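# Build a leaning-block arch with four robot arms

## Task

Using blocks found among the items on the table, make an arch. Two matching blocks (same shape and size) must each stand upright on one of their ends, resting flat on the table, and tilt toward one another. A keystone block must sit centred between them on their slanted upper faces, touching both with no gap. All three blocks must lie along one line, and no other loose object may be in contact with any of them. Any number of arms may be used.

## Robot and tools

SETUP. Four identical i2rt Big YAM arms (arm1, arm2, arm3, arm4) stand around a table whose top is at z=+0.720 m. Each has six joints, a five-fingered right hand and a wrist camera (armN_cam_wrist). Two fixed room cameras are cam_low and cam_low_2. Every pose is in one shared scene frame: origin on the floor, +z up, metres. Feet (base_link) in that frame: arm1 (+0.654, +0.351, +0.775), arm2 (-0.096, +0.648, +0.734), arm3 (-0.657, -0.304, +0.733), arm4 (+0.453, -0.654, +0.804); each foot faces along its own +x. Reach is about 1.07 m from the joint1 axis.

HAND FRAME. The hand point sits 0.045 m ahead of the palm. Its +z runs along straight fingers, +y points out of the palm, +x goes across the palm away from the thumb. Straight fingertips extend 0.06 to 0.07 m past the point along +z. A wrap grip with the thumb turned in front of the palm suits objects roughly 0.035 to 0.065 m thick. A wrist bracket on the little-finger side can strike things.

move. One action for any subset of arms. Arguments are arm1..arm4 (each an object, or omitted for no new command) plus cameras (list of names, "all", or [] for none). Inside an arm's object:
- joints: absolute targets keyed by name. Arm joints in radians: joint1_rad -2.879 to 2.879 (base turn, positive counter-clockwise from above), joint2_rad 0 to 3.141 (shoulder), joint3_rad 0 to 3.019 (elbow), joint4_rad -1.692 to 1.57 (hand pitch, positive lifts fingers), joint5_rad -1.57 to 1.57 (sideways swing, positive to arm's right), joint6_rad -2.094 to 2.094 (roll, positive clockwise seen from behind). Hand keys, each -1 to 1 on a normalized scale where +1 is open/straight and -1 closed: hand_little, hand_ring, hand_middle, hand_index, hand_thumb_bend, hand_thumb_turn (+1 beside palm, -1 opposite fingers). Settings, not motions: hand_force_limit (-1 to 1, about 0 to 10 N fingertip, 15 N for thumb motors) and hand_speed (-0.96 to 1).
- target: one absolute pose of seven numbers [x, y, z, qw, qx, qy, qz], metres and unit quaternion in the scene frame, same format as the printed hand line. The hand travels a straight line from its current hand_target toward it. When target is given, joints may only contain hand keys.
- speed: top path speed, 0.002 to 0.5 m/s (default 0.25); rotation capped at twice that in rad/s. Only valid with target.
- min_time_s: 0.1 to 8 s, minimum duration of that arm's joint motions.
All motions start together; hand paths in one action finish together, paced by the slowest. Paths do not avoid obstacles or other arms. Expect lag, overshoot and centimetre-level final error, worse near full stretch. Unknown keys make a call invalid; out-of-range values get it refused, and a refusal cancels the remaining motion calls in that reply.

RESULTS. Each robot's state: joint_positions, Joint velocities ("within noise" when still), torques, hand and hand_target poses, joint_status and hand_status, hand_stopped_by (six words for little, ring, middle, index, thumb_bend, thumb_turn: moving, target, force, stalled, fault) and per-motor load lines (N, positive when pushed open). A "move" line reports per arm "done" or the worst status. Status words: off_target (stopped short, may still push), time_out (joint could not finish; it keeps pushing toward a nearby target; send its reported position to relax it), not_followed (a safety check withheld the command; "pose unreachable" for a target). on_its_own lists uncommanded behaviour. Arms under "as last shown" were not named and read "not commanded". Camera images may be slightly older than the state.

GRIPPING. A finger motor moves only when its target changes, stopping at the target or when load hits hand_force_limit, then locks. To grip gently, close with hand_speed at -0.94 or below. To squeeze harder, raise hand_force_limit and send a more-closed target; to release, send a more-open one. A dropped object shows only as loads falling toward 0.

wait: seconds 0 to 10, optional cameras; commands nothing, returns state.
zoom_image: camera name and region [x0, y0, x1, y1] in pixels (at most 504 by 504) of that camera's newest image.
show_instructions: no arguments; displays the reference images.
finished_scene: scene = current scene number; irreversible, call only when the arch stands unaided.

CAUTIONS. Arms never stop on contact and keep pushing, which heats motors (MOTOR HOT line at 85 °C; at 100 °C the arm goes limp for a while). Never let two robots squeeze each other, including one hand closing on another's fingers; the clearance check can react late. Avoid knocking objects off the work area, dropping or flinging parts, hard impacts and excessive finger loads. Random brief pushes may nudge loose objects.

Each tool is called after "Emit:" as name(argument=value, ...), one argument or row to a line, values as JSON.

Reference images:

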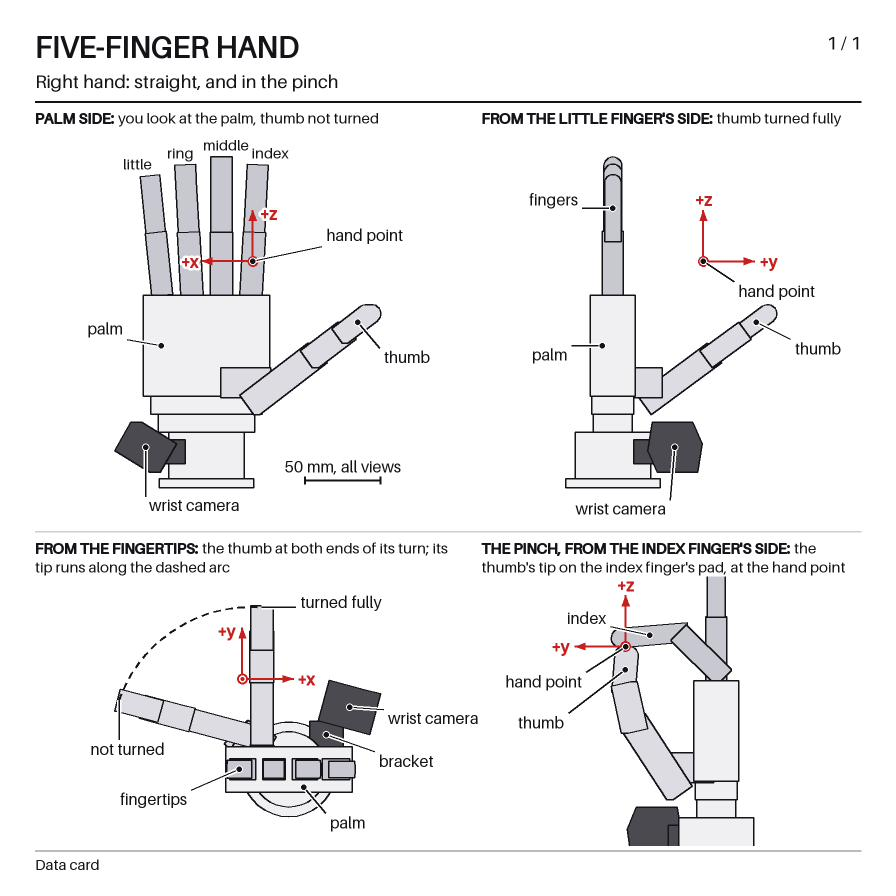

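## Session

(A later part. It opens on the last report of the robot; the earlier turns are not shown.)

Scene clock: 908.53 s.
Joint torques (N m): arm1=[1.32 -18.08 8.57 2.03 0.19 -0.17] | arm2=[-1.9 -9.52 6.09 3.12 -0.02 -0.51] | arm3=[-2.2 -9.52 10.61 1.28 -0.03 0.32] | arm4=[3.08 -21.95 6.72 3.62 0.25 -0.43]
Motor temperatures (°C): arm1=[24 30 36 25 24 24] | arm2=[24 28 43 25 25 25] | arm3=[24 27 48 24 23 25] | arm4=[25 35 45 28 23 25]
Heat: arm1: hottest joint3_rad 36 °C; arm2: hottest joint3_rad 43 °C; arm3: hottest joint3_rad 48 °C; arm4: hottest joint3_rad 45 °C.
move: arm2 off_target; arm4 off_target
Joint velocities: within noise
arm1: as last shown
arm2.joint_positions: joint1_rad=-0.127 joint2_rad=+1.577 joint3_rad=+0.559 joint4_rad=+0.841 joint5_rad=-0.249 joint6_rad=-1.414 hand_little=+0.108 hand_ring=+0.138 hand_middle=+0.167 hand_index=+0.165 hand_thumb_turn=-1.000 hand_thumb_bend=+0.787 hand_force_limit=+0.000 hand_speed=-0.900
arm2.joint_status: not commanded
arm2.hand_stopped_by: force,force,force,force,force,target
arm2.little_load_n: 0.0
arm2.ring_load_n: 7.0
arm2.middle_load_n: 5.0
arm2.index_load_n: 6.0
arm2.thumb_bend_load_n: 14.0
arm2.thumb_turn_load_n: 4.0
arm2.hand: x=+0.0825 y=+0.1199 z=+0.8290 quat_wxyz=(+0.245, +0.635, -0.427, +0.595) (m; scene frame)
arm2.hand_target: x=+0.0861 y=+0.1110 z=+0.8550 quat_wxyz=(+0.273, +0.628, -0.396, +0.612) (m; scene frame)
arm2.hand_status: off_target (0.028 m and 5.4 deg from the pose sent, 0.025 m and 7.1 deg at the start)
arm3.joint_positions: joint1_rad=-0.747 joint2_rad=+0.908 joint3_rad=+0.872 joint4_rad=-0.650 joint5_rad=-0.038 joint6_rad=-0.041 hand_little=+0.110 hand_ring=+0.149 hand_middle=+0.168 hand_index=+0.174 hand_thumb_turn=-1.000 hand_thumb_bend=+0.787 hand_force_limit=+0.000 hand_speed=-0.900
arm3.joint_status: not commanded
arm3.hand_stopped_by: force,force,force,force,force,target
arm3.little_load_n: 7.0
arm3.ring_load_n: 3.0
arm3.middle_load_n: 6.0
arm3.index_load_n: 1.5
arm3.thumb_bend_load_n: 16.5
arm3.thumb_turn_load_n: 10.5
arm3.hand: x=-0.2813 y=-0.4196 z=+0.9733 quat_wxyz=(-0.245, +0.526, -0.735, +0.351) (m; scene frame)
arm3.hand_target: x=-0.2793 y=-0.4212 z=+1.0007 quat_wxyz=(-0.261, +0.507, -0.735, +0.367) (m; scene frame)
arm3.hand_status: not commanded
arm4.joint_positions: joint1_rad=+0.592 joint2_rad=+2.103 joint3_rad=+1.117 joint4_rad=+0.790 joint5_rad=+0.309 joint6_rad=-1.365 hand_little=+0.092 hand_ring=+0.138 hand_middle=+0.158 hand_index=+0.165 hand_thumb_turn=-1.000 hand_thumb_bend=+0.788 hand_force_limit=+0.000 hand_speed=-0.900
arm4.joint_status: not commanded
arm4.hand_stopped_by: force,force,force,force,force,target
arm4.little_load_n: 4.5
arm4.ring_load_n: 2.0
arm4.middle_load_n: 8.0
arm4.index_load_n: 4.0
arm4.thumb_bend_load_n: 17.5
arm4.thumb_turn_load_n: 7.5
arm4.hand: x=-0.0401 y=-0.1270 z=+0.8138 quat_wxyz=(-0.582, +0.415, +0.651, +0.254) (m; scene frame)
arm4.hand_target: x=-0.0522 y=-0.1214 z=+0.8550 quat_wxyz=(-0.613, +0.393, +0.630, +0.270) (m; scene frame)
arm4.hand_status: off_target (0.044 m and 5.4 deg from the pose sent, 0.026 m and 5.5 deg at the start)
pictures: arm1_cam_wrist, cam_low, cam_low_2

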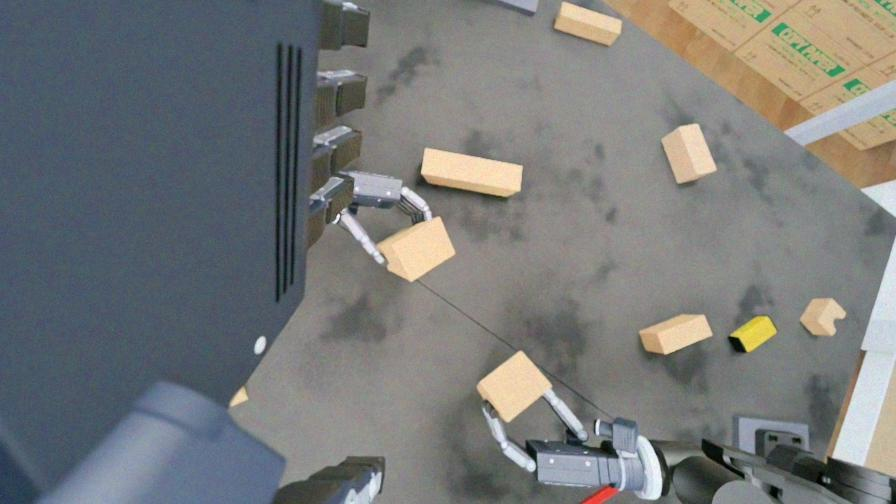

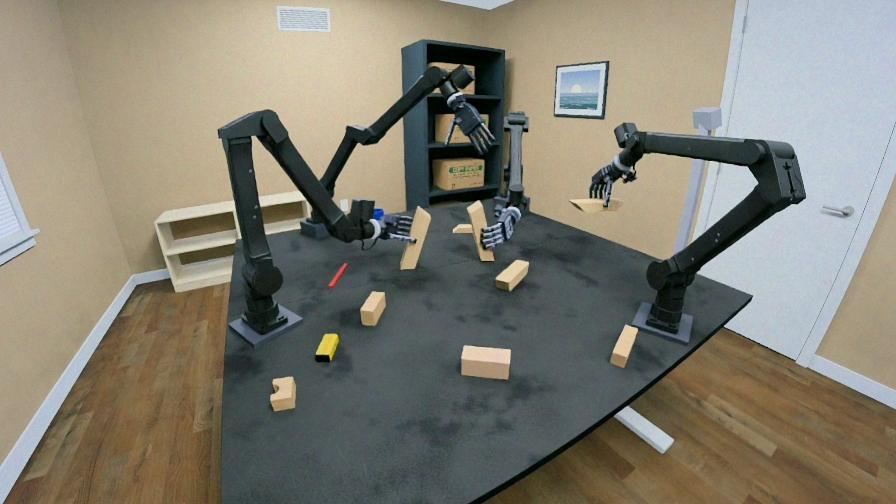

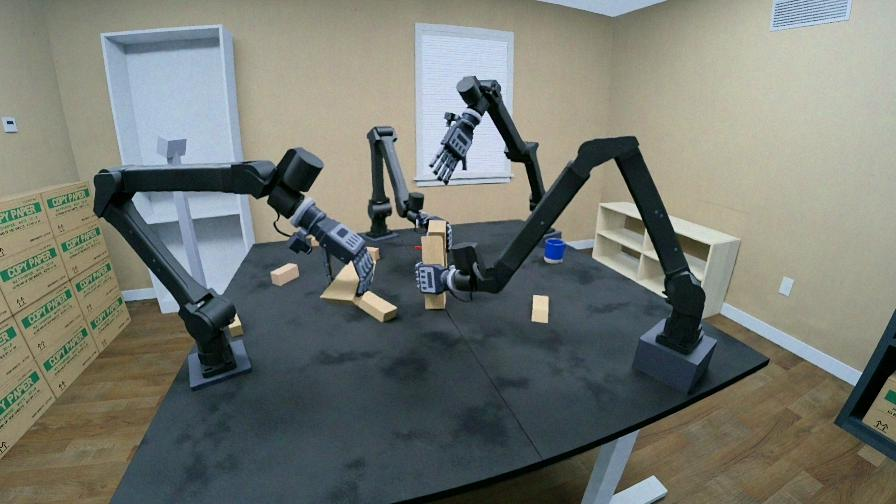

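Emit:
move(
  arm4={"target":[-0.0495,-0.112,0.838,0.6134,-0.3917,-0.6304,-0.2697],"speed":0.05},
  cameras=["arm1_cam_wrist","cam_low","cam_low_2"],
)

Emit:
zoom_image(
  camera="cam_low",
  region=[380, 180, 510, 280],
)

Emit:
zoom_image(
  camera="arm1_cam_wrist",
  region=[340, 180, 600, 480],
)

Scene clock: 935.40 s.
Joint torques (N m): arm1=[1.32 -18.08 8.57 2.02 0.19 -0.17] | arm2=[-1.79 -9.88 6.11 3.11 -0.03 -0.49] | arm3=[-2.37 -9.93 10.81 1.61 -0.05 0.25] | arm4=[1.73 -20.25 7.45 3.34 -0.13 -0.41]
Motor temperatures (°C): arm1=[24 31 36 25 24 24] | arm2=[24 28 41 25 25 25] | arm3=[24 27 48 24 23 25] | arm4=[25 35 43 28 23 25]
Heat: arm1: hottest joint3_rad 36 °C; arm2: hottest joint3_rad 41 °C; arm3: hottest joint3_rad 48 °C; arm4: hottest joint3_rad 43 °C.
move: arm4 off_target
Joint velocities: within noise
arm1, arm2, arm3: as last shown
arm2.middle_load_n: 4.5
arm2.thumb_turn_load_n: 4.5
arm3.thumb_bend_load_n: 17.0
arm4.joint_positions: joint1_rad=+0.592 joint2_rad=+2.125 joint3_rad=+1.117 joint4_rad=+0.829 joint5_rad=+0.299 joint6_rad=-1.369 hand_little=+0.092 hand_ring=+0.138 hand_middle=+0.158 hand_index=+0.165 hand_thumb_turn=-1.000 hand_thumb_bend=+0.788 hand_force_limit=+0.000 hand_speed=-0.900
arm4.joint_status: not commanded
arm4.hand_stopped_by: force,force,force,force,force,target
arm4.little_load_n: 5.0
arm4.ring_load_n: 2.0
arm4.middle_load_n: 7.5
arm4.index_load_n: 3.5
arm4.thumb_bend_load_n: 18.0
arm4.thumb_turn_load_n: 6.5
arm4.hand: x=-0.0423 y=-0.1271 z=+0.8079 quat_wxyz=(-0.589, +0.410, +0.649, +0.253) (m; scene frame)
arm4.hand_target: x=-0.0489 y=-0.1131 z=+0.8371 quat_wxyz=(-0.612, +0.392, +0.631, +0.270) (m; scene frame)
arm4.hand_status: off_target (0.034 m and 4.5 deg from the pose sent, 0.030 m and 5.4 deg at the start)
pictures: arm1_cam_wrist, cam_low, cam_low_2

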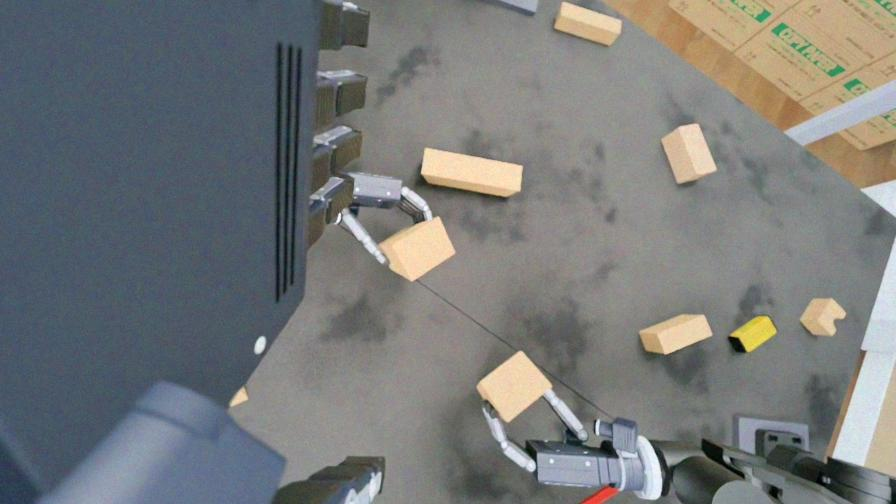

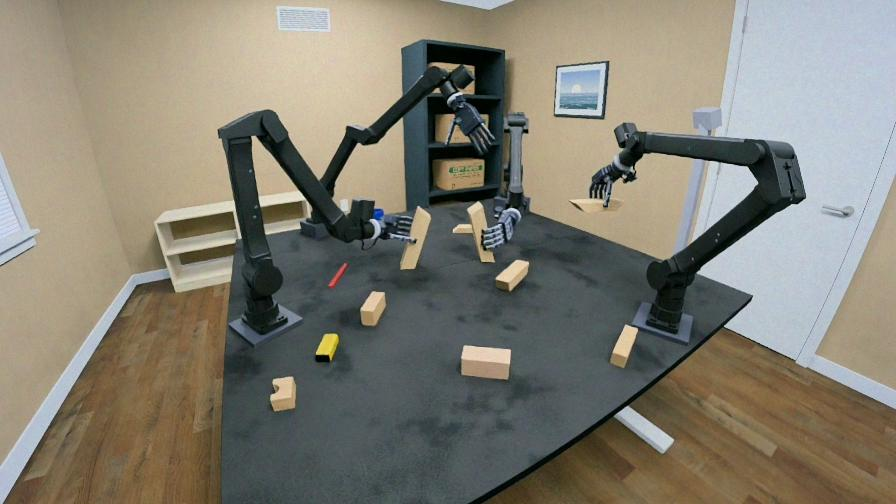

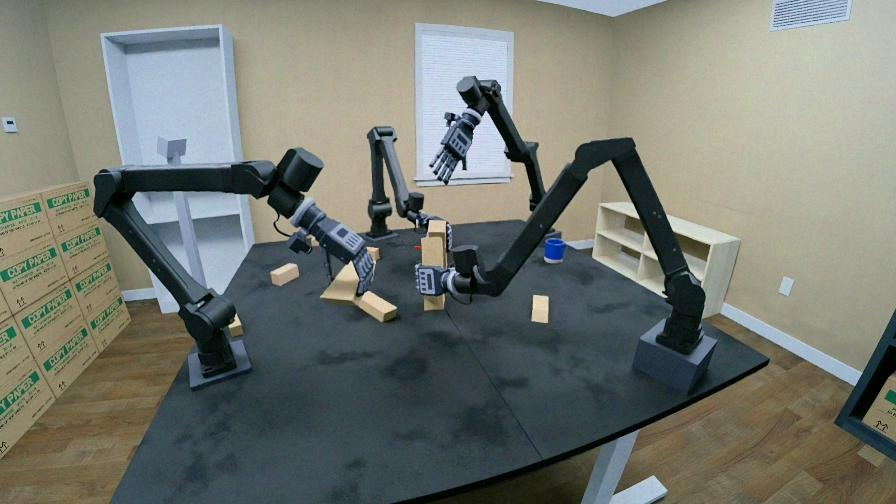

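Scaled by 3.877 from the camera's 896x504 image, which has a finer 1280x720 frame.

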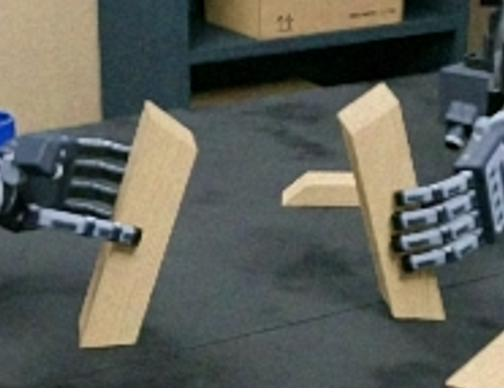

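Scaled by 1.680 from the camera's 896x504 image, which has a finer 1280x720 frame.

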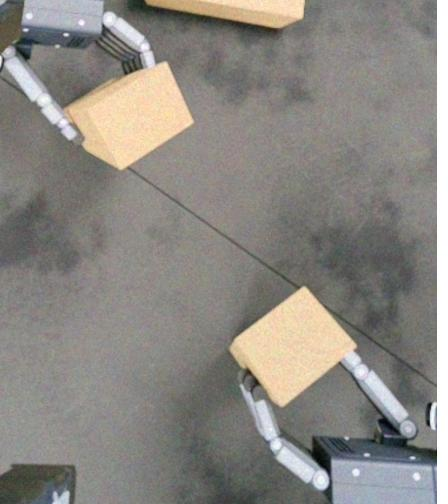

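Emit:
move(
  arm4={"target":[-0.0495,-0.112,0.822,0.6134,-0.3917,-0.6304,-0.2697],"speed":0.05},
  cameras=["arm1_cam_wrist","cam_low","cam_low_2"],
)

Emit:
zoom_image(
  camera="cam_low",
  region=[380, 180, 510, 280],
)

Emit:
zoom_image(
  camera="arm1_cam_wrist",
  region=[340, 180, 600, 480],
)

Scene clock: 943.53 s.
Joint torques (N m): arm1=[1.38 -18.08 8.58 2.04 0.19 -0.17] | arm2=[-1.73 -9.99 6.02 3.1 0.01 -0.52] | arm3=[-3.02 -10.23 10.95 1.5 -0.07 0.29] | arm4=[1.85 -19.08 7.71 2.86 -0.18 -0.36]
Motor temperatures (°C): arm1=[24 31 36 25 24 24] | arm2=[24 28 40 25 25 25] | arm3=[24 27 48 24 23 25] | arm4=[25 36 43 28 23 25]
Heat: arm1: hottest joint3_rad 36 °C; arm2: hottest joint3_rad 40 °C; arm3: hottest joint3_rad 48 °C; arm4: hottest joint3_rad 43 °C.
move: arm4 off_target
Joint velocities: within noise
arm1, arm2, arm3: as last shown
arm1.thumb_turn_load_n: -0.5
arm2.ring_load_n: 7.5
arm2.thumb_turn_load_n: 4.0
arm4.joint_positions: joint1_rad=+0.590 joint2_rad=+2.145 joint3_rad=+1.117 joint4_rad=+0.876 joint5_rad=+0.307 joint6_rad=-1.375 hand_little=+0.092 hand_ring=+0.138 hand_middle=+0.158 hand_index=+0.165 hand_thumb_turn=-1.000 hand_thumb_bend=+0.788 hand_force_limit=+0.000 hand_speed=-0.900
arm4.joint_status: not commanded
arm4.hand_stopped_by: force,force,force,force,force,target
arm4.little_load_n: 4.0
arm4.ring_load_n: 1.5
arm4.middle_load_n: 8.0
arm4.index_load_n: 4.0
arm4.thumb_bend_load_n: 18.0
arm4.thumb_turn_load_n: 6.0
arm4.hand: x=-0.0410 y=-0.1248 z=+0.8056 quat_wxyz=(-0.597, +0.408, +0.640, +0.259) (m; scene frame)
arm4.hand_target: x=-0.0480 y=-0.1122 z=+0.8235 quat_wxyz=(-0.613, +0.394, +0.628, +0.272) (m; scene frame)
arm4.hand_status: off_target (0.022 m and 3.1 deg from the pose sent, 0.022 m and 4.5 deg at the start)
pictures: arm1_cam_wrist, cam_low, cam_low_2

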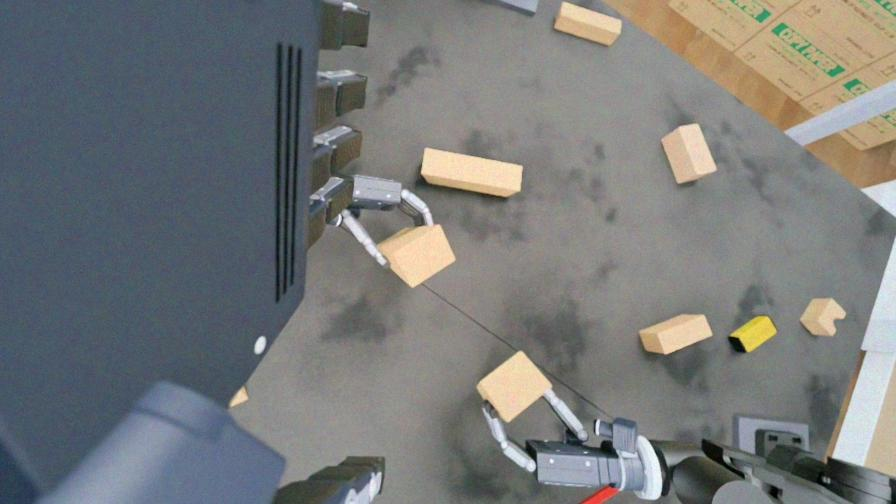

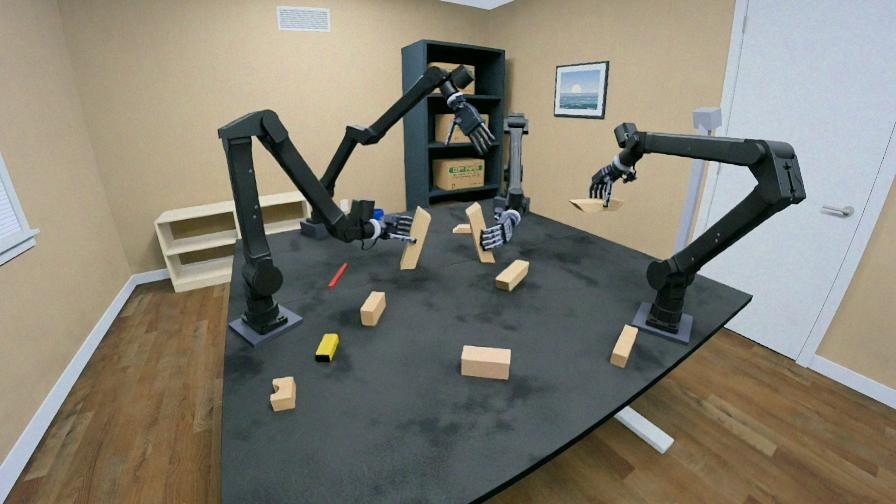

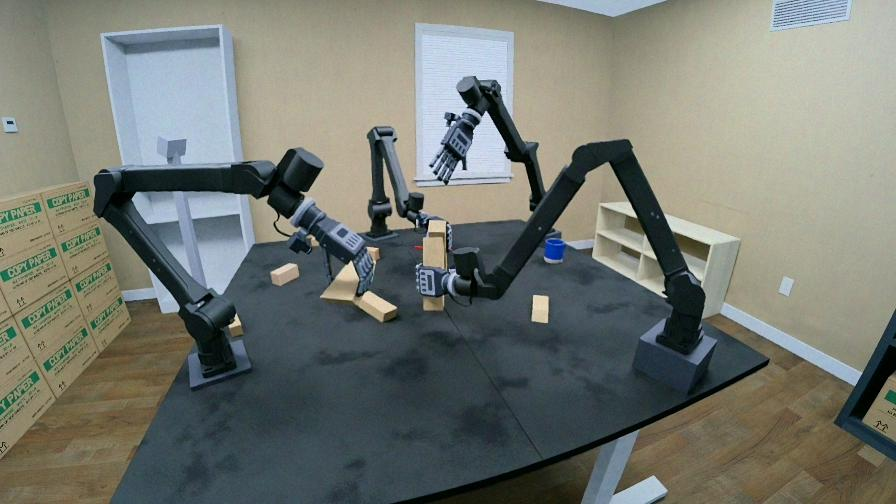

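Scaled by 3.877 from the camera's 896x504 image, which has a finer 1280x720 frame.

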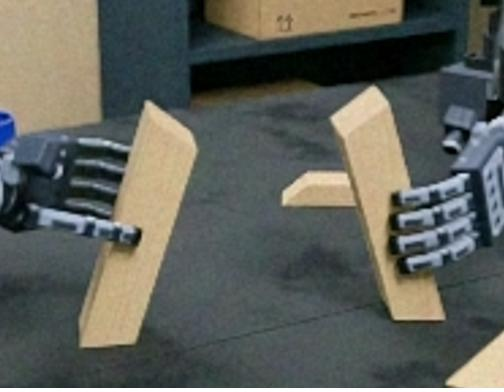

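Scaled by 1.680 from the camera's 896x504 image, which has a finer 1280x720 frame.

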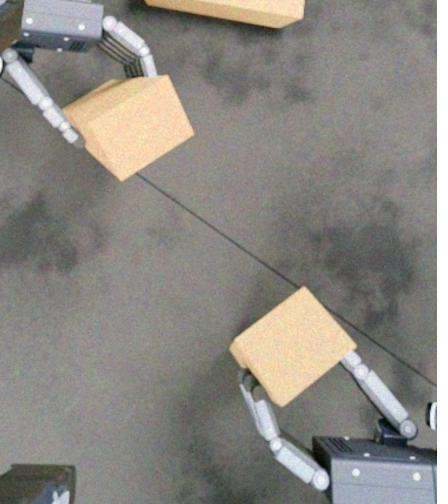

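Emit:
move(
  arm4={"target":[-0.0495,-0.112,0.806,0.6134,-0.3917,-0.6304,-0.2697],"speed":0.05},
  arm2={"target":[0.089,0.110,0.842,-0.2697,-0.6304,0.3917,-0.6134],"speed":0.05},
  cameras=["arm1_cam_wrist","cam_low","cam_low_2"],
)

Emit:
zoom_image(
  camera="cam_low",
  region=[395, 190, 505, 275],
)

Emit:
zoom_image(
  camera="arm1_cam_wrist",
  region=[360, 190, 570, 450],
)

Emit:
zoom_image(
  camera="cam_low_2",
  region=[400, 210, 480, 320],
)

Scene clock: 958.20 s.
Joint torques (N m): arm1=[1.49 -18.14 8.61 2.04 0.19 -0.17] | arm2=[-1.96 -8.82 5.67 2.77 -0.3 -0.3] | arm3=[-2.26 -9.99 11.04 1.59 -0.05 0.3] | arm4=[2.26 -17.67 8.02 2.5 -0.35 -0.23]
Motor temperatures (°C): arm1=[24 32 36 25 24 24] | arm2=[24 28 40 25 25 25] | arm3=[24 27 48 24 23 25] | arm4=[25 36 43 28 23 25]
Heat: arm1: hottest joint3_rad 36 °C; arm2: hottest joint3_rad 40 °C; arm3: hottest joint3_rad 48 °C; arm4: hottest joint3_rad 43 °C.
move: arm2 off_target; arm4 off_target
Joint velocities: within noise
arm1, arm3: as last shown
arm1.thumb_bend_load_n: -0.5
arm1.thumb_turn_load_n: 0.0
arm2.joint_positions: joint1_rad=-0.127 joint2_rad=+1.612 joint3_rad=+0.559 joint4_rad=+0.899 joint5_rad=-0.252 joint6_rad=-1.434 hand_little=+0.108 hand_ring=+0.138 hand_middle=+0.167 hand_index=+0.165 hand_thumb_turn=-1.000 hand_thumb_bend=+0.787 hand_force_limit=+0.000 hand_speed=-0.900
arm2.joint_status: not commanded
arm2.hand_stopped_by: force,force,force,force,force,target
arm2.little_load_n: 0.5
arm2.ring_load_n: 8.0
arm2.middle_load_n: 4.0
arm2.index_load_n: 5.0
arm2.thumb_bend_load_n: 14.5
arm2.thumb_turn_load_n: 1.5
arm2.hand: x=+0.0837 y=+0.1160 z=+0.8266 quat_wxyz=(+0.255, +0.635, -0.414, +0.600) (m; scene frame)
arm2.hand_target: x=+0.0888 y=+0.1101 z=+0.8423 quat_wxyz=(+0.270, +0.630, -0.392, +0.613) (m; scene frame)
arm2.hand_status: off_target (0.017 m and 3.5 deg from the pose sent, 0.018 m and 5.4 deg at the start)
arm3.index_load_n: 2.0
arm3.thumb_bend_load_n: 16.5
arm4.joint_positions: joint1_rad=+0.584 joint2_rad=+2.168 joint3_rad=+1.117 joint4_rad=+0.918 joint5_rad=+0.303 joint6_rad=-1.389 hand_little=+0.092 hand_ring=+0.138 hand_middle=+0.158 hand_index=+0.165 hand_thumb_turn=-1.000 hand_thumb_bend=+0.788 hand_force_limit=+0.000 hand_speed=-0.900
arm4.joint_status: not commanded
arm4.hand_stopped_by: force,force,force,force,force,target
arm4.little_load_n: 3.5
arm4.ring_load_n: 1.0
arm4.middle_load_n: 7.5
arm4.index_load_n: 4.0
arm4.thumb_bend_load_n: 18.5
arm4.thumb_turn_load_n: 3.5
arm4.hand: x=-0.0384 y=-0.1216 z=+0.8000 quat_wxyz=(-0.602, +0.403, +0.636, +0.264) (m; scene frame)
arm4.hand_target: x=-0.0487 y=-0.1124 z=+0.8055 quat_wxyz=(-0.613, +0.392, +0.631, +0.270) (m; scene frame)
arm4.hand_status: off_target (0.016 m and 2.1 deg from the pose sent, 0.015 m and 3.1 deg at the start)
pictures: arm1_cam_wrist, cam_low, cam_low_2

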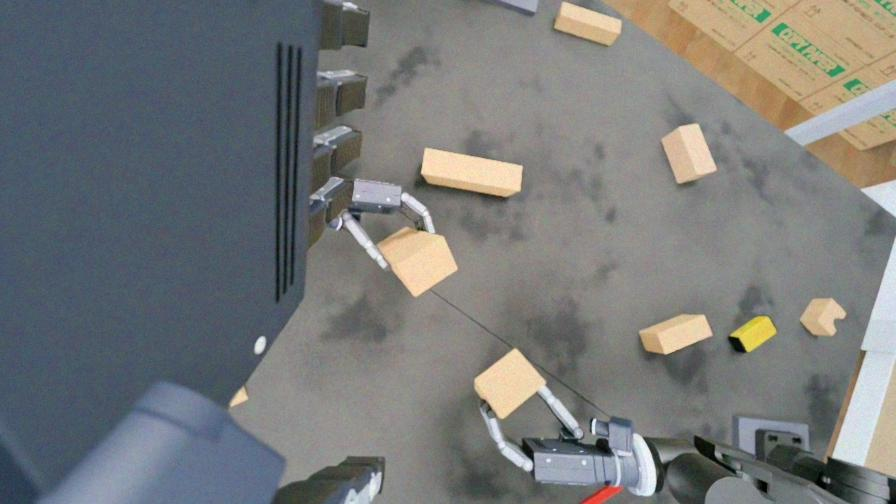

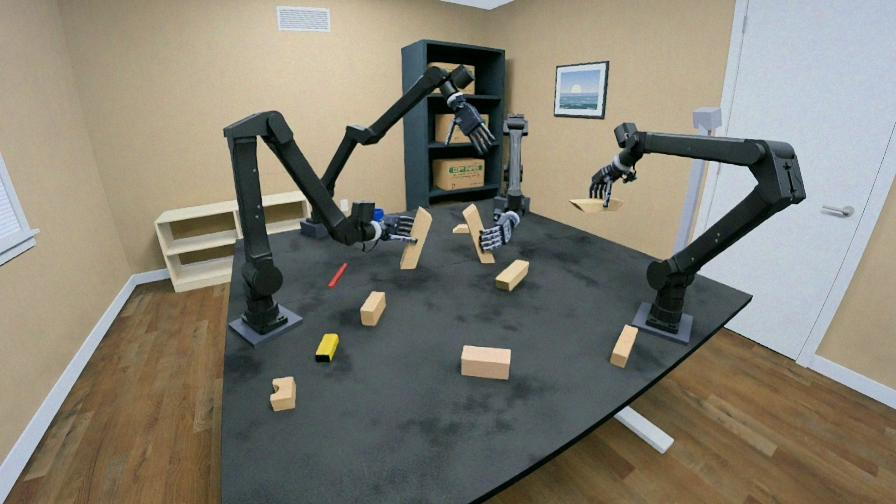

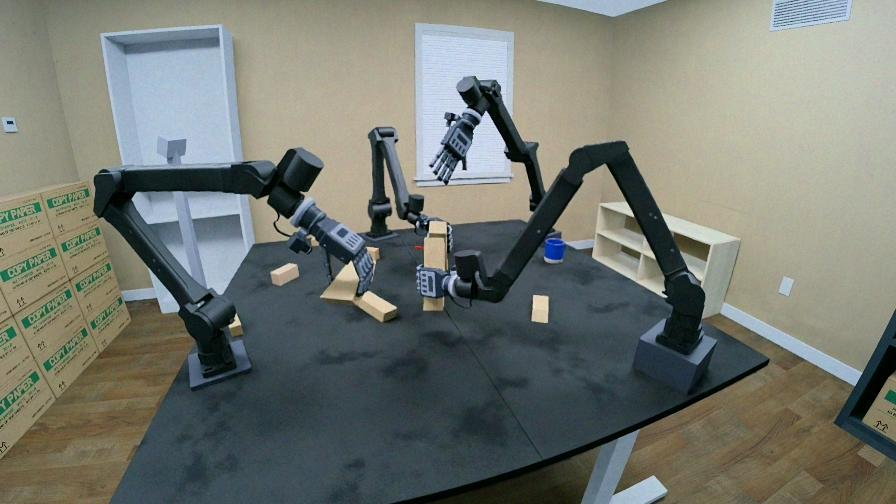

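Scaled by 4.582 from the camera's 896x504 image, which has a finer 1280x720 frame.

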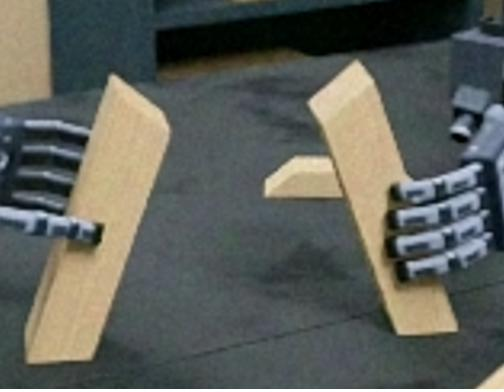

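Scaled by 1.938 from the camera's 896x504 image, which has a finer 1280x720 frame.

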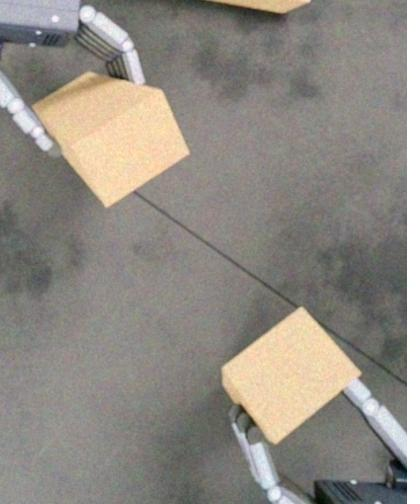

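Scaled by 4.582 from the camera's 896x504 image, which has a finer 1280x720 frame.

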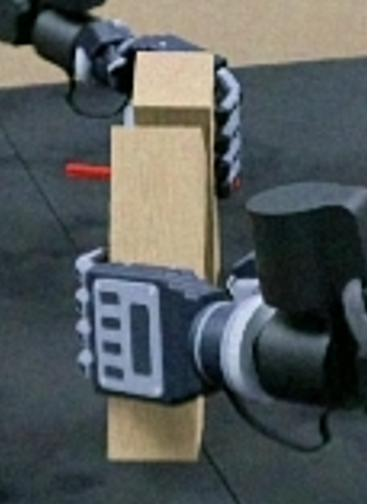

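Emit:
zoom_image(
  camera="cam_low",
  region=[450, 195, 510, 275],
)

Emit:
zoom_image(
  camera="cam_low",
  region=[392, 195, 452, 275],
)

Scaled by 6.300 from the camera's 896x504 image, which has a finer 1280x720 frame.

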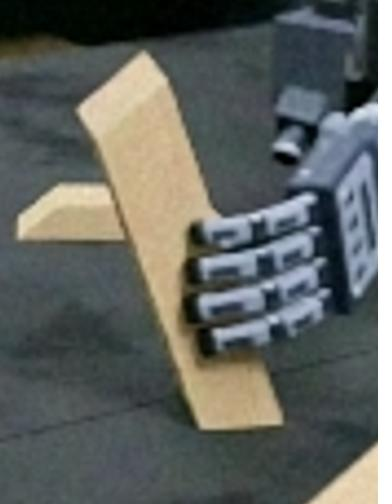

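Scaled by 6.300 from the camera's 896x504 image, which has a finer 1280x720 frame.

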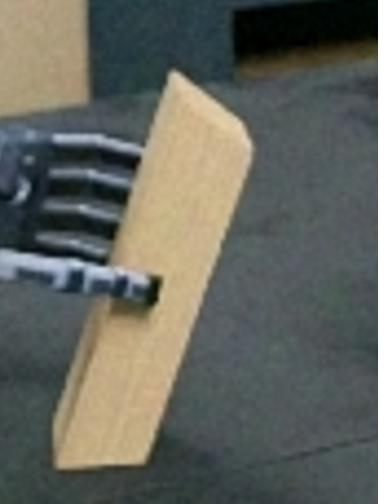

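Emit:
move(
  arm2={"target":[0.089,0.110,0.83,-0.2697,-0.6304,0.3917,-0.6134],"speed":0.05},
  cameras=["arm1_cam_wrist","cam_low"],
)

Emit:
zoom_image(
  camera="cam_low",
  region=[392, 195, 452, 275],
)

Emit:
zoom_image(
  camera="arm1_cam_wrist",
  region=[360, 190, 570, 450],
)

Scene clock: 986.83 s.
Joint torques (N m): arm1=[1.38 -18.02 8.59 2.06 0.2 -0.17] | arm2=[-2.2 -8.23 5.24 2.43 -0.32 -0.13] | arm3=[-1.44 -9.82 10.82 1.32 -0.01 0.31] | arm4=[2.26 -17.67 8.02 2.45 -0.35 -0.24]
Motor temperatures (°C): arm1=[24 32 37 25 24 25] | arm2=[24 27 39 25 25 25] | arm3=[24 27 48 24 23 25] | arm4=[25 36 43 27 23 25]
Heat: arm1: hottest joint3_rad 37 °C; arm2: hottest joint3_rad 39 °C; arm3: hottest joint3_rad 48 °C; arm4: hottest joint3_rad 43 °C.
move: arm2 done
Joint velocities: within noise
arm1, arm3, arm4: as last shown
arm1.thumb_bend_load_n: 0.0
arm2.joint_positions: joint1_rad=-0.127 joint2_rad=+1.646 joint3_rad=+0.559 joint4_rad=+0.954 joint5_rad=-0.252 joint6_rad=-1.458 hand_little=+0.108 hand_ring=+0.138 hand_middle=+0.167 hand_index=+0.165 hand_thumb_turn=-1.000 hand_thumb_bend=+0.787 hand_force_limit=+0.000 hand_speed=-0.900
arm2.joint_status: not commanded
arm2.hand_stopped_by: force,force,force,force,force,target
arm2.little_load_n: 1.0
arm2.ring_load_n: 8.5
arm2.middle_load_n: 4.0
arm2.index_load_n: 4.0
arm2.thumb_bend_load_n: 15.0
arm2.thumb_turn_load_n: 0.0
arm2.hand: x=+0.0839 y=+0.1125 z=+0.8244 quat_wxyz=(+0.267, +0.635, -0.401, +0.603) (m; scene frame)
arm2.hand_target: x=+0.0887 y=+0.1098 z=+0.8299 quat_wxyz=(+0.272, +0.632, -0.390, +0.612) (m; scene frame)
arm2.hand_status: done (0.008 m and 1.7 deg from the pose sent, 0.009 m and 3.5 deg at the start)
arm3.index_load_n: 1.5
arm3.thumb_bend_load_n: 17.0
pictures: arm1_cam_wrist, cam_low

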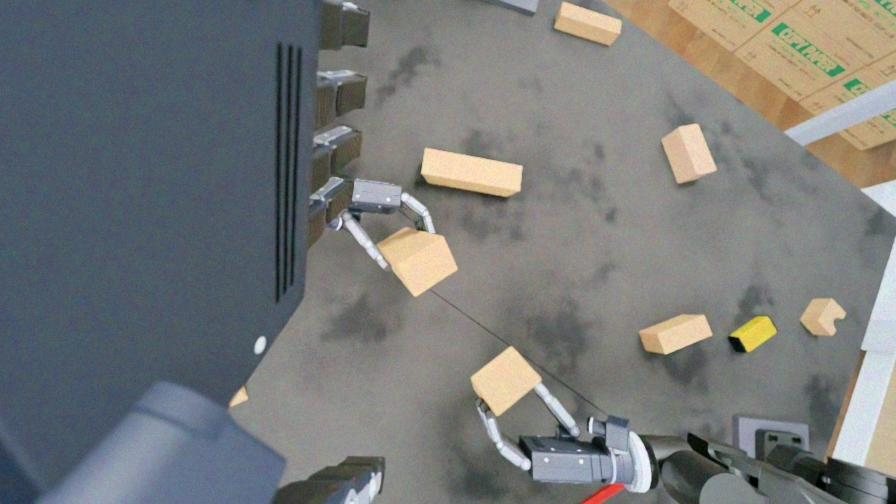

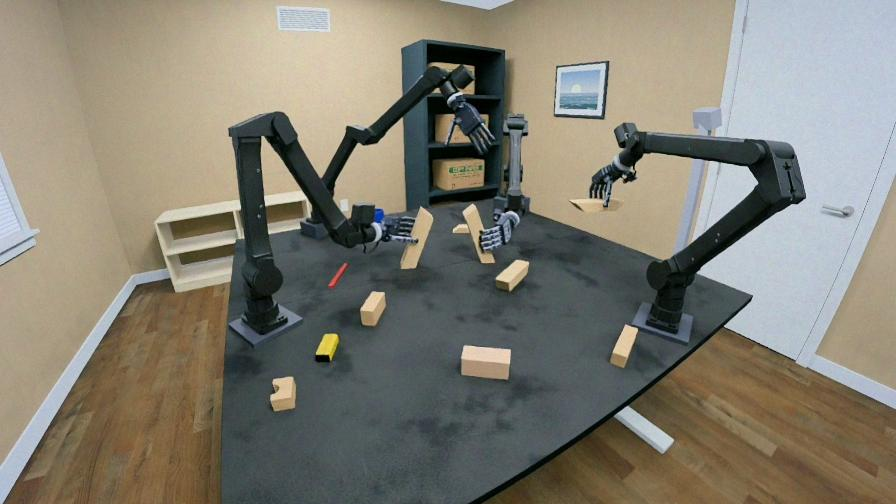

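Scaled by 6.300 from the camera's 896x504 image, which has a finer 1280x720 frame.

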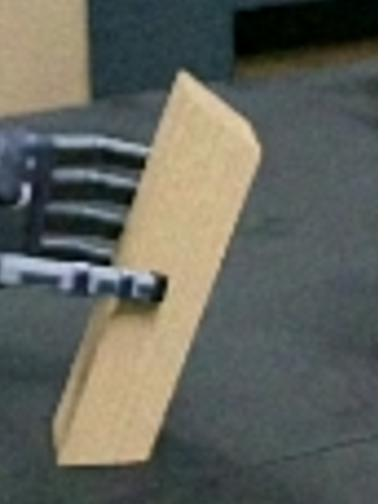

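Scaled by 1.938 from the camera's 896x504 image, which has a finer 1280x720 frame.

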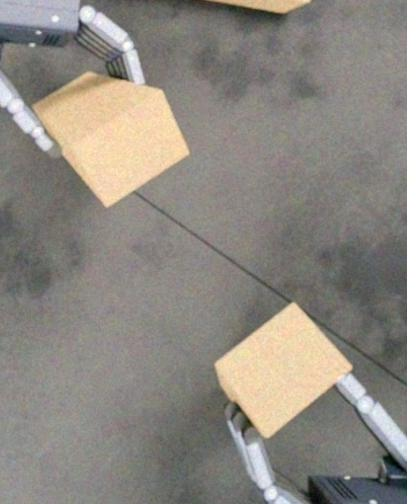

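Emit:
move(
  arm1={"target":[0.307,-0.09,1.0,-0.7926,0.0265,0.6082,0.0346],"speed":0.35},
  arm3={"target":[-0.25,-0.12,1.13,0.2604,-0.5110,0.7298,-0.3718],"speed":0.25},
)

Emit:
move(
  arm3={"target":[0.009,0.009,1.09,0.2604,-0.5110,0.7298,-0.3718],"speed":0.2},
  cameras=["arm1_cam_wrist","cam_low","cam_low_2","arm3_cam_wrist"],
)

Emit:
zoom_image(
  camera="cam_low",
  region=[390, 160, 510, 280],
)

Emit:
zoom_image(
  camera="cam_low_2",
  region=[390, 150, 490, 320],
)

Scene clock: 1015.60 s.
Joint torques (N m): arm1=[1.44 -13.39 4.64 1.55 -0.55 -0.13] | arm2=[-2.2 -8.41 5.09 2.52 -0.33 -0.13] | arm3=[-1.67 -10.64 12.05 0.85 0.85 0.34] | arm4=[2.26 -17.73 8.02 2.45 -0.36 -0.23]
Motor temperatures (°C): arm1=[24 32 37 25 25 25] | arm2=[24 27 38 24 25 25] | arm3=[24 27 48 24 23 25] | arm4=[25 36 43 27 23 25]
Heat: arm1: hottest joint3_rad 37 °C; arm2: hottest joint3_rad 38 °C; arm3: hottest joint3_rad 48 °C; arm4: hottest joint3_rad 43 °C.
move: arm1 off_target; arm3 off_target
Joint velocities: within noise
arm1.joint_positions: joint1_rad=+0.911 joint2_rad=+1.895 joint3_rad=+1.058 joint4_rad=+1.389 joint5_rad=+1.267 joint6_rad=-2.085 hand_little=+1.000 hand_ring=+1.000 hand_middle=+1.000 hand_index=+1.000 hand_thumb_turn=+1.000 hand_thumb_bend=+1.000 hand_force_limit=+0.000 hand_speed=-0.800
arm1.joint_status: not commanded
arm1.hand_stopped_by: target,target,target,target,target,target
arm1.little_load_n: 0.0
arm1.ring_load_n: 0.0
arm1.middle_load_n: 0.0
arm1.index_load_n: 0.0
arm1.thumb_bend_load_n: 0.0
arm1.thumb_turn_load_n: 0.0
arm1.hand: x=+0.3082 y=-0.0884 z=+0.9948 quat_wxyz=(+0.764, -0.011, -0.646, -0.011) (m; scene frame)
arm1.hand_target: x=+0.3068 y=-0.0865 z=+1.0023 quat_wxyz=(+0.767, -0.016, -0.642, -0.008) (m; scene frame)
arm1.hand_status: off_target (0.006 m and 6.3 deg from the pose sent, 0.323 m and 71.2 deg at the start; a joint's target at an end of its range on 28 of 83 steps)
arm2, arm4: as last shown
arm2.thumb_bend_load_n: 15.5
arm2.thumb_turn_load_n: -0.5
arm3.joint_positions: joint1_rad=+0.250 joint2_rad=+1.157 joint3_rad=+1.401 joint4_rad=-1.183 joint5_rad=+0.717 joint6_rad=+0.654 hand_little=+0.110 hand_ring=+0.149 hand_middle=+0.168 hand_index=+0.174 hand_thumb_turn=-1.000 hand_thumb_bend=+0.787 hand_force_limit=+0.000 hand_speed=-0.900
arm3.joint_status: not commanded
arm3.hand_stopped_by: force,force,force,force,force,target
arm3.little_load_n: 7.0
arm3.ring_load_n: 3.0
arm3.middle_load_n: 6.0
arm3.index_load_n: 1.5
arm3.thumb_bend_load_n: 16.5
arm3.thumb_turn_load_n: 10.5
arm3.hand: x=-0.2549 y=-0.1235 z=+1.1025 quat_wxyz=(-0.236, +0.536, -0.719, +0.374) (m; scene frame)
arm3.hand_target: x=-0.2491 y=-0.1194 z=+1.1297 quat_wxyz=(-0.260, +0.516, -0.725, +0.375) (m; scene frame)
arm3.hand_status: off_target (0.028 m and 4.2 deg from the pose sent, 0.340 m and 3.5 deg at the start)
arm4.thumb_bend_load_n: 18.0
pictures: none

Scene clock: 1018.00 s.
Joint torques (N m): arm1=[1.08 -13.51 4.62 1.61 -0.56 -0.18] | arm2=[-2.08 -8.7 5.14 2.5 -0.32 -0.16] | arm3=[-2.73 -25.05 12.19 1.06 0.45 -0.12] | arm4=[2.26 -17.79 8.02 2.48 -0.36 -0.23]
Motor temperatures (°C): arm1=[24 32 36 25 25 25] | arm2=[24 27 38 24 25 25] | arm3=[24 27 48 24 23 25] | arm4=[25 36 43 27 23 25]
Heat: arm1: hottest joint3_rad 36 °C; arm2: hottest joint3_rad 38 °C; arm3: hottest joint3_rad 48 °C; arm4: hottest joint3_rad 43 °C.
move: arm3 off_target
Joint velocities: within noise
arm1, arm2, arm4: as last shown
arm1.hand_target: x=+0.3068 y=-0.0865 z=+1.0022 quat_wxyz=(+0.767, -0.016, -0.642, -0.008) (m; scene frame)
arm2.little_load_n: 1.5
arm2.thumb_bend_load_n: 15.0
arm3.joint_positions: joint1_rad=+0.198 joint2_rad=+1.918 joint3_rad=+2.154 joint4_rad=-1.135 joint5_rad=+0.681 joint6_rad=+0.643 hand_little=+0.110 hand_ring=+0.149 hand_middle=+0.168 hand_index=+0.174 hand_thumb_turn=-1.000 hand_thumb_bend=+0.787 hand_force_limit=+0.000 hand_speed=-0.900
arm3.joint_status: not commanded
arm3.hand_stopped_by: force,force,force,force,force,target
arm3.little_load_n: 7.0
arm3.ring_load_n: 3.0
arm3.middle_load_n: 6.0
arm3.index_load_n: 1.5
arm3.thumb_bend_load_n: 17.0
arm3.thumb_turn_load_n: 10.5
arm3.hand: x=-0.0001 y=+0.0155 z=+1.0614 quat_wxyz=(-0.247, +0.520, -0.730, +0.368) (m; scene frame)
arm3.hand_target: x=+0.0074 y=+0.0102 z=+1.0880 quat_wxyz=(-0.262, +0.511, -0.729, +0.372) (m; scene frame)
arm3.hand_status: off_target (0.031 m and 1.9 deg from the pose sent, 0.296 m and 4.2 deg at the start)
arm4.thumb_bend_load_n: 18.5
pictures: arm1_cam_wrist, arm3_cam_wrist, cam_low, cam_low_2

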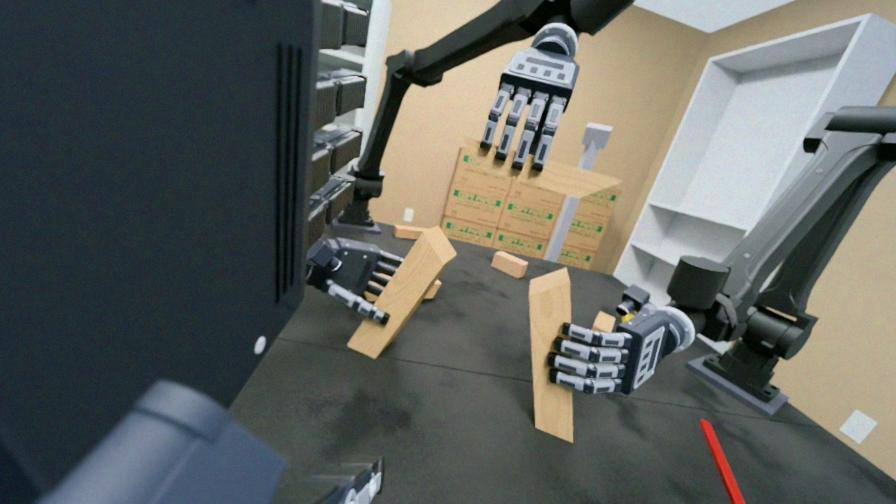

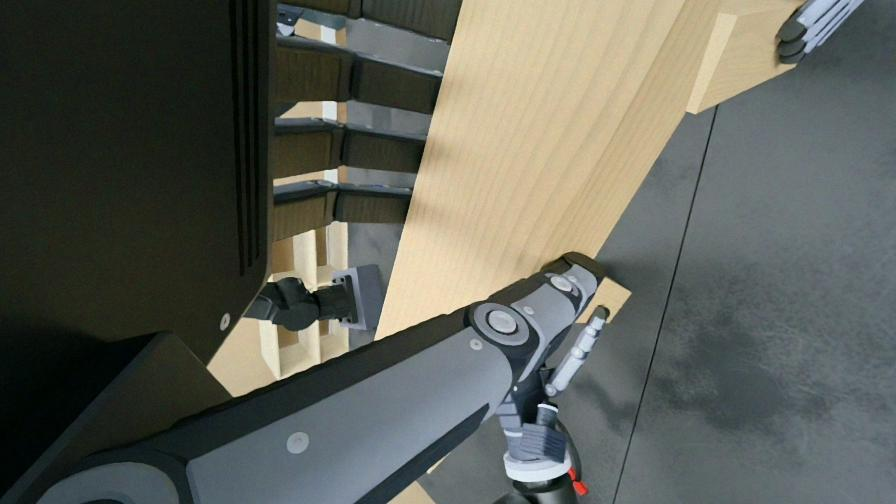

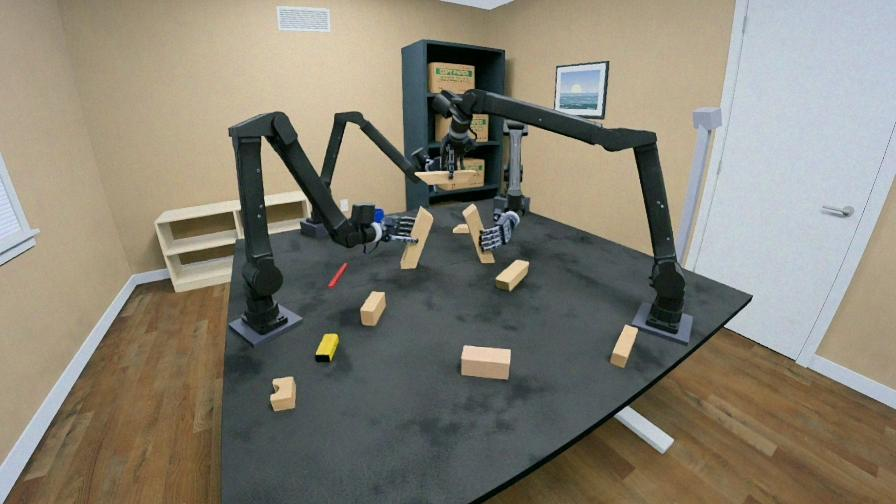

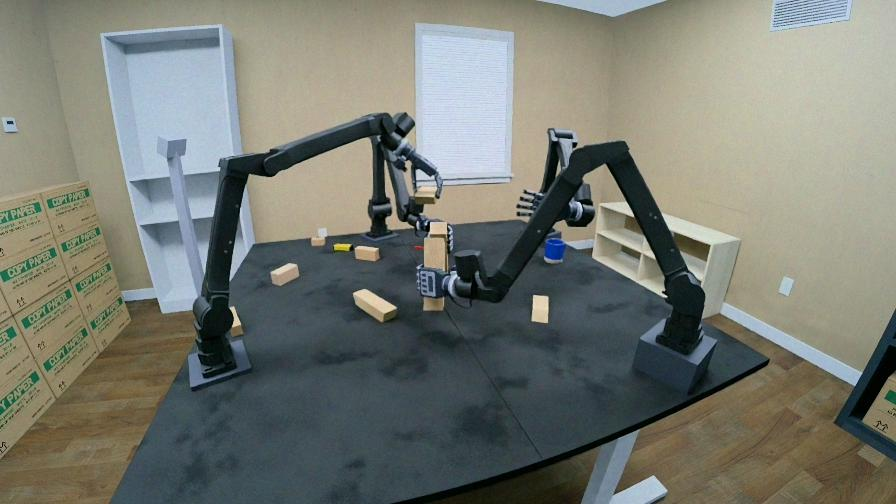

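Scaled by 4.200 from the camera's 896x504 image, which has a finer 1280x720 frame.

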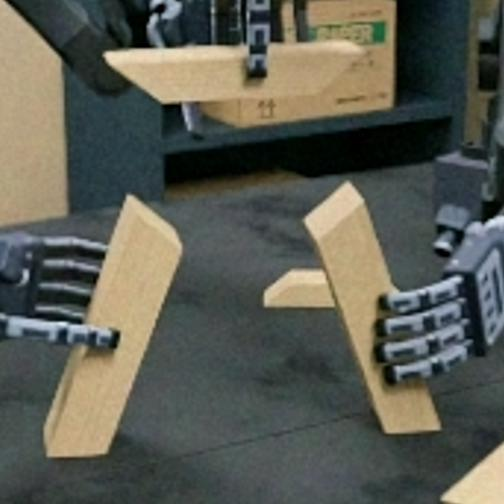

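Scaled by 2.965 from the camera's 896x504 image, which has a finer 1280x720 frame.

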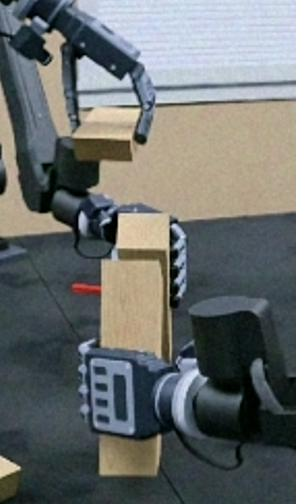

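Emit:
zoom_image(
  camera="cam_low",
  region=[408, 162, 488, 232],
)

Emit:
zoom_image(
  camera="cam_low_2",
  region=[405, 180, 465, 320],
)

Emit:
zoom_image(
  camera="arm1_cam_wrist",
  region=[330, 130, 650, 450],
)

Scaled by 6.300 from the camera's 896x504 image, which has a finer 1280x720 frame.

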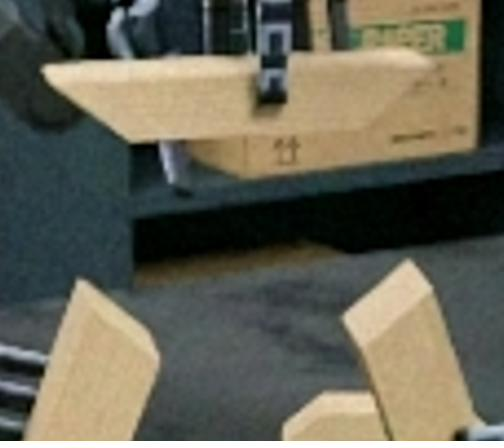

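Scaled by 3.600 from the camera's 896x504 image, which has a finer 1280x720 frame.

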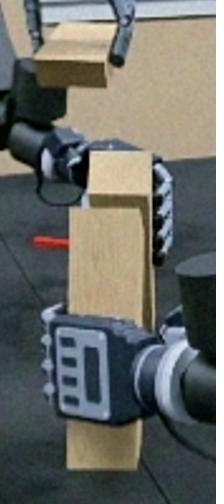

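Scaled by 1.575 from the camera's 896x504 image, which has a finer 1280x720 frame.

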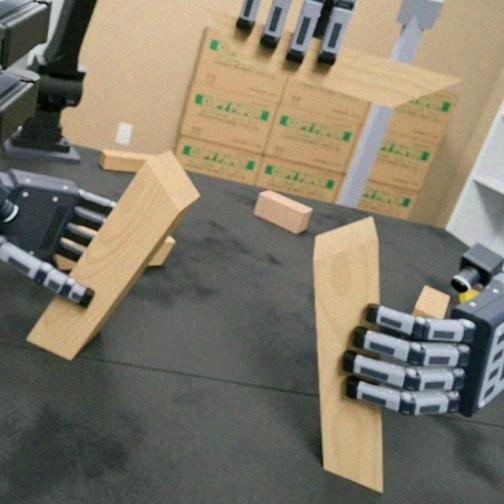

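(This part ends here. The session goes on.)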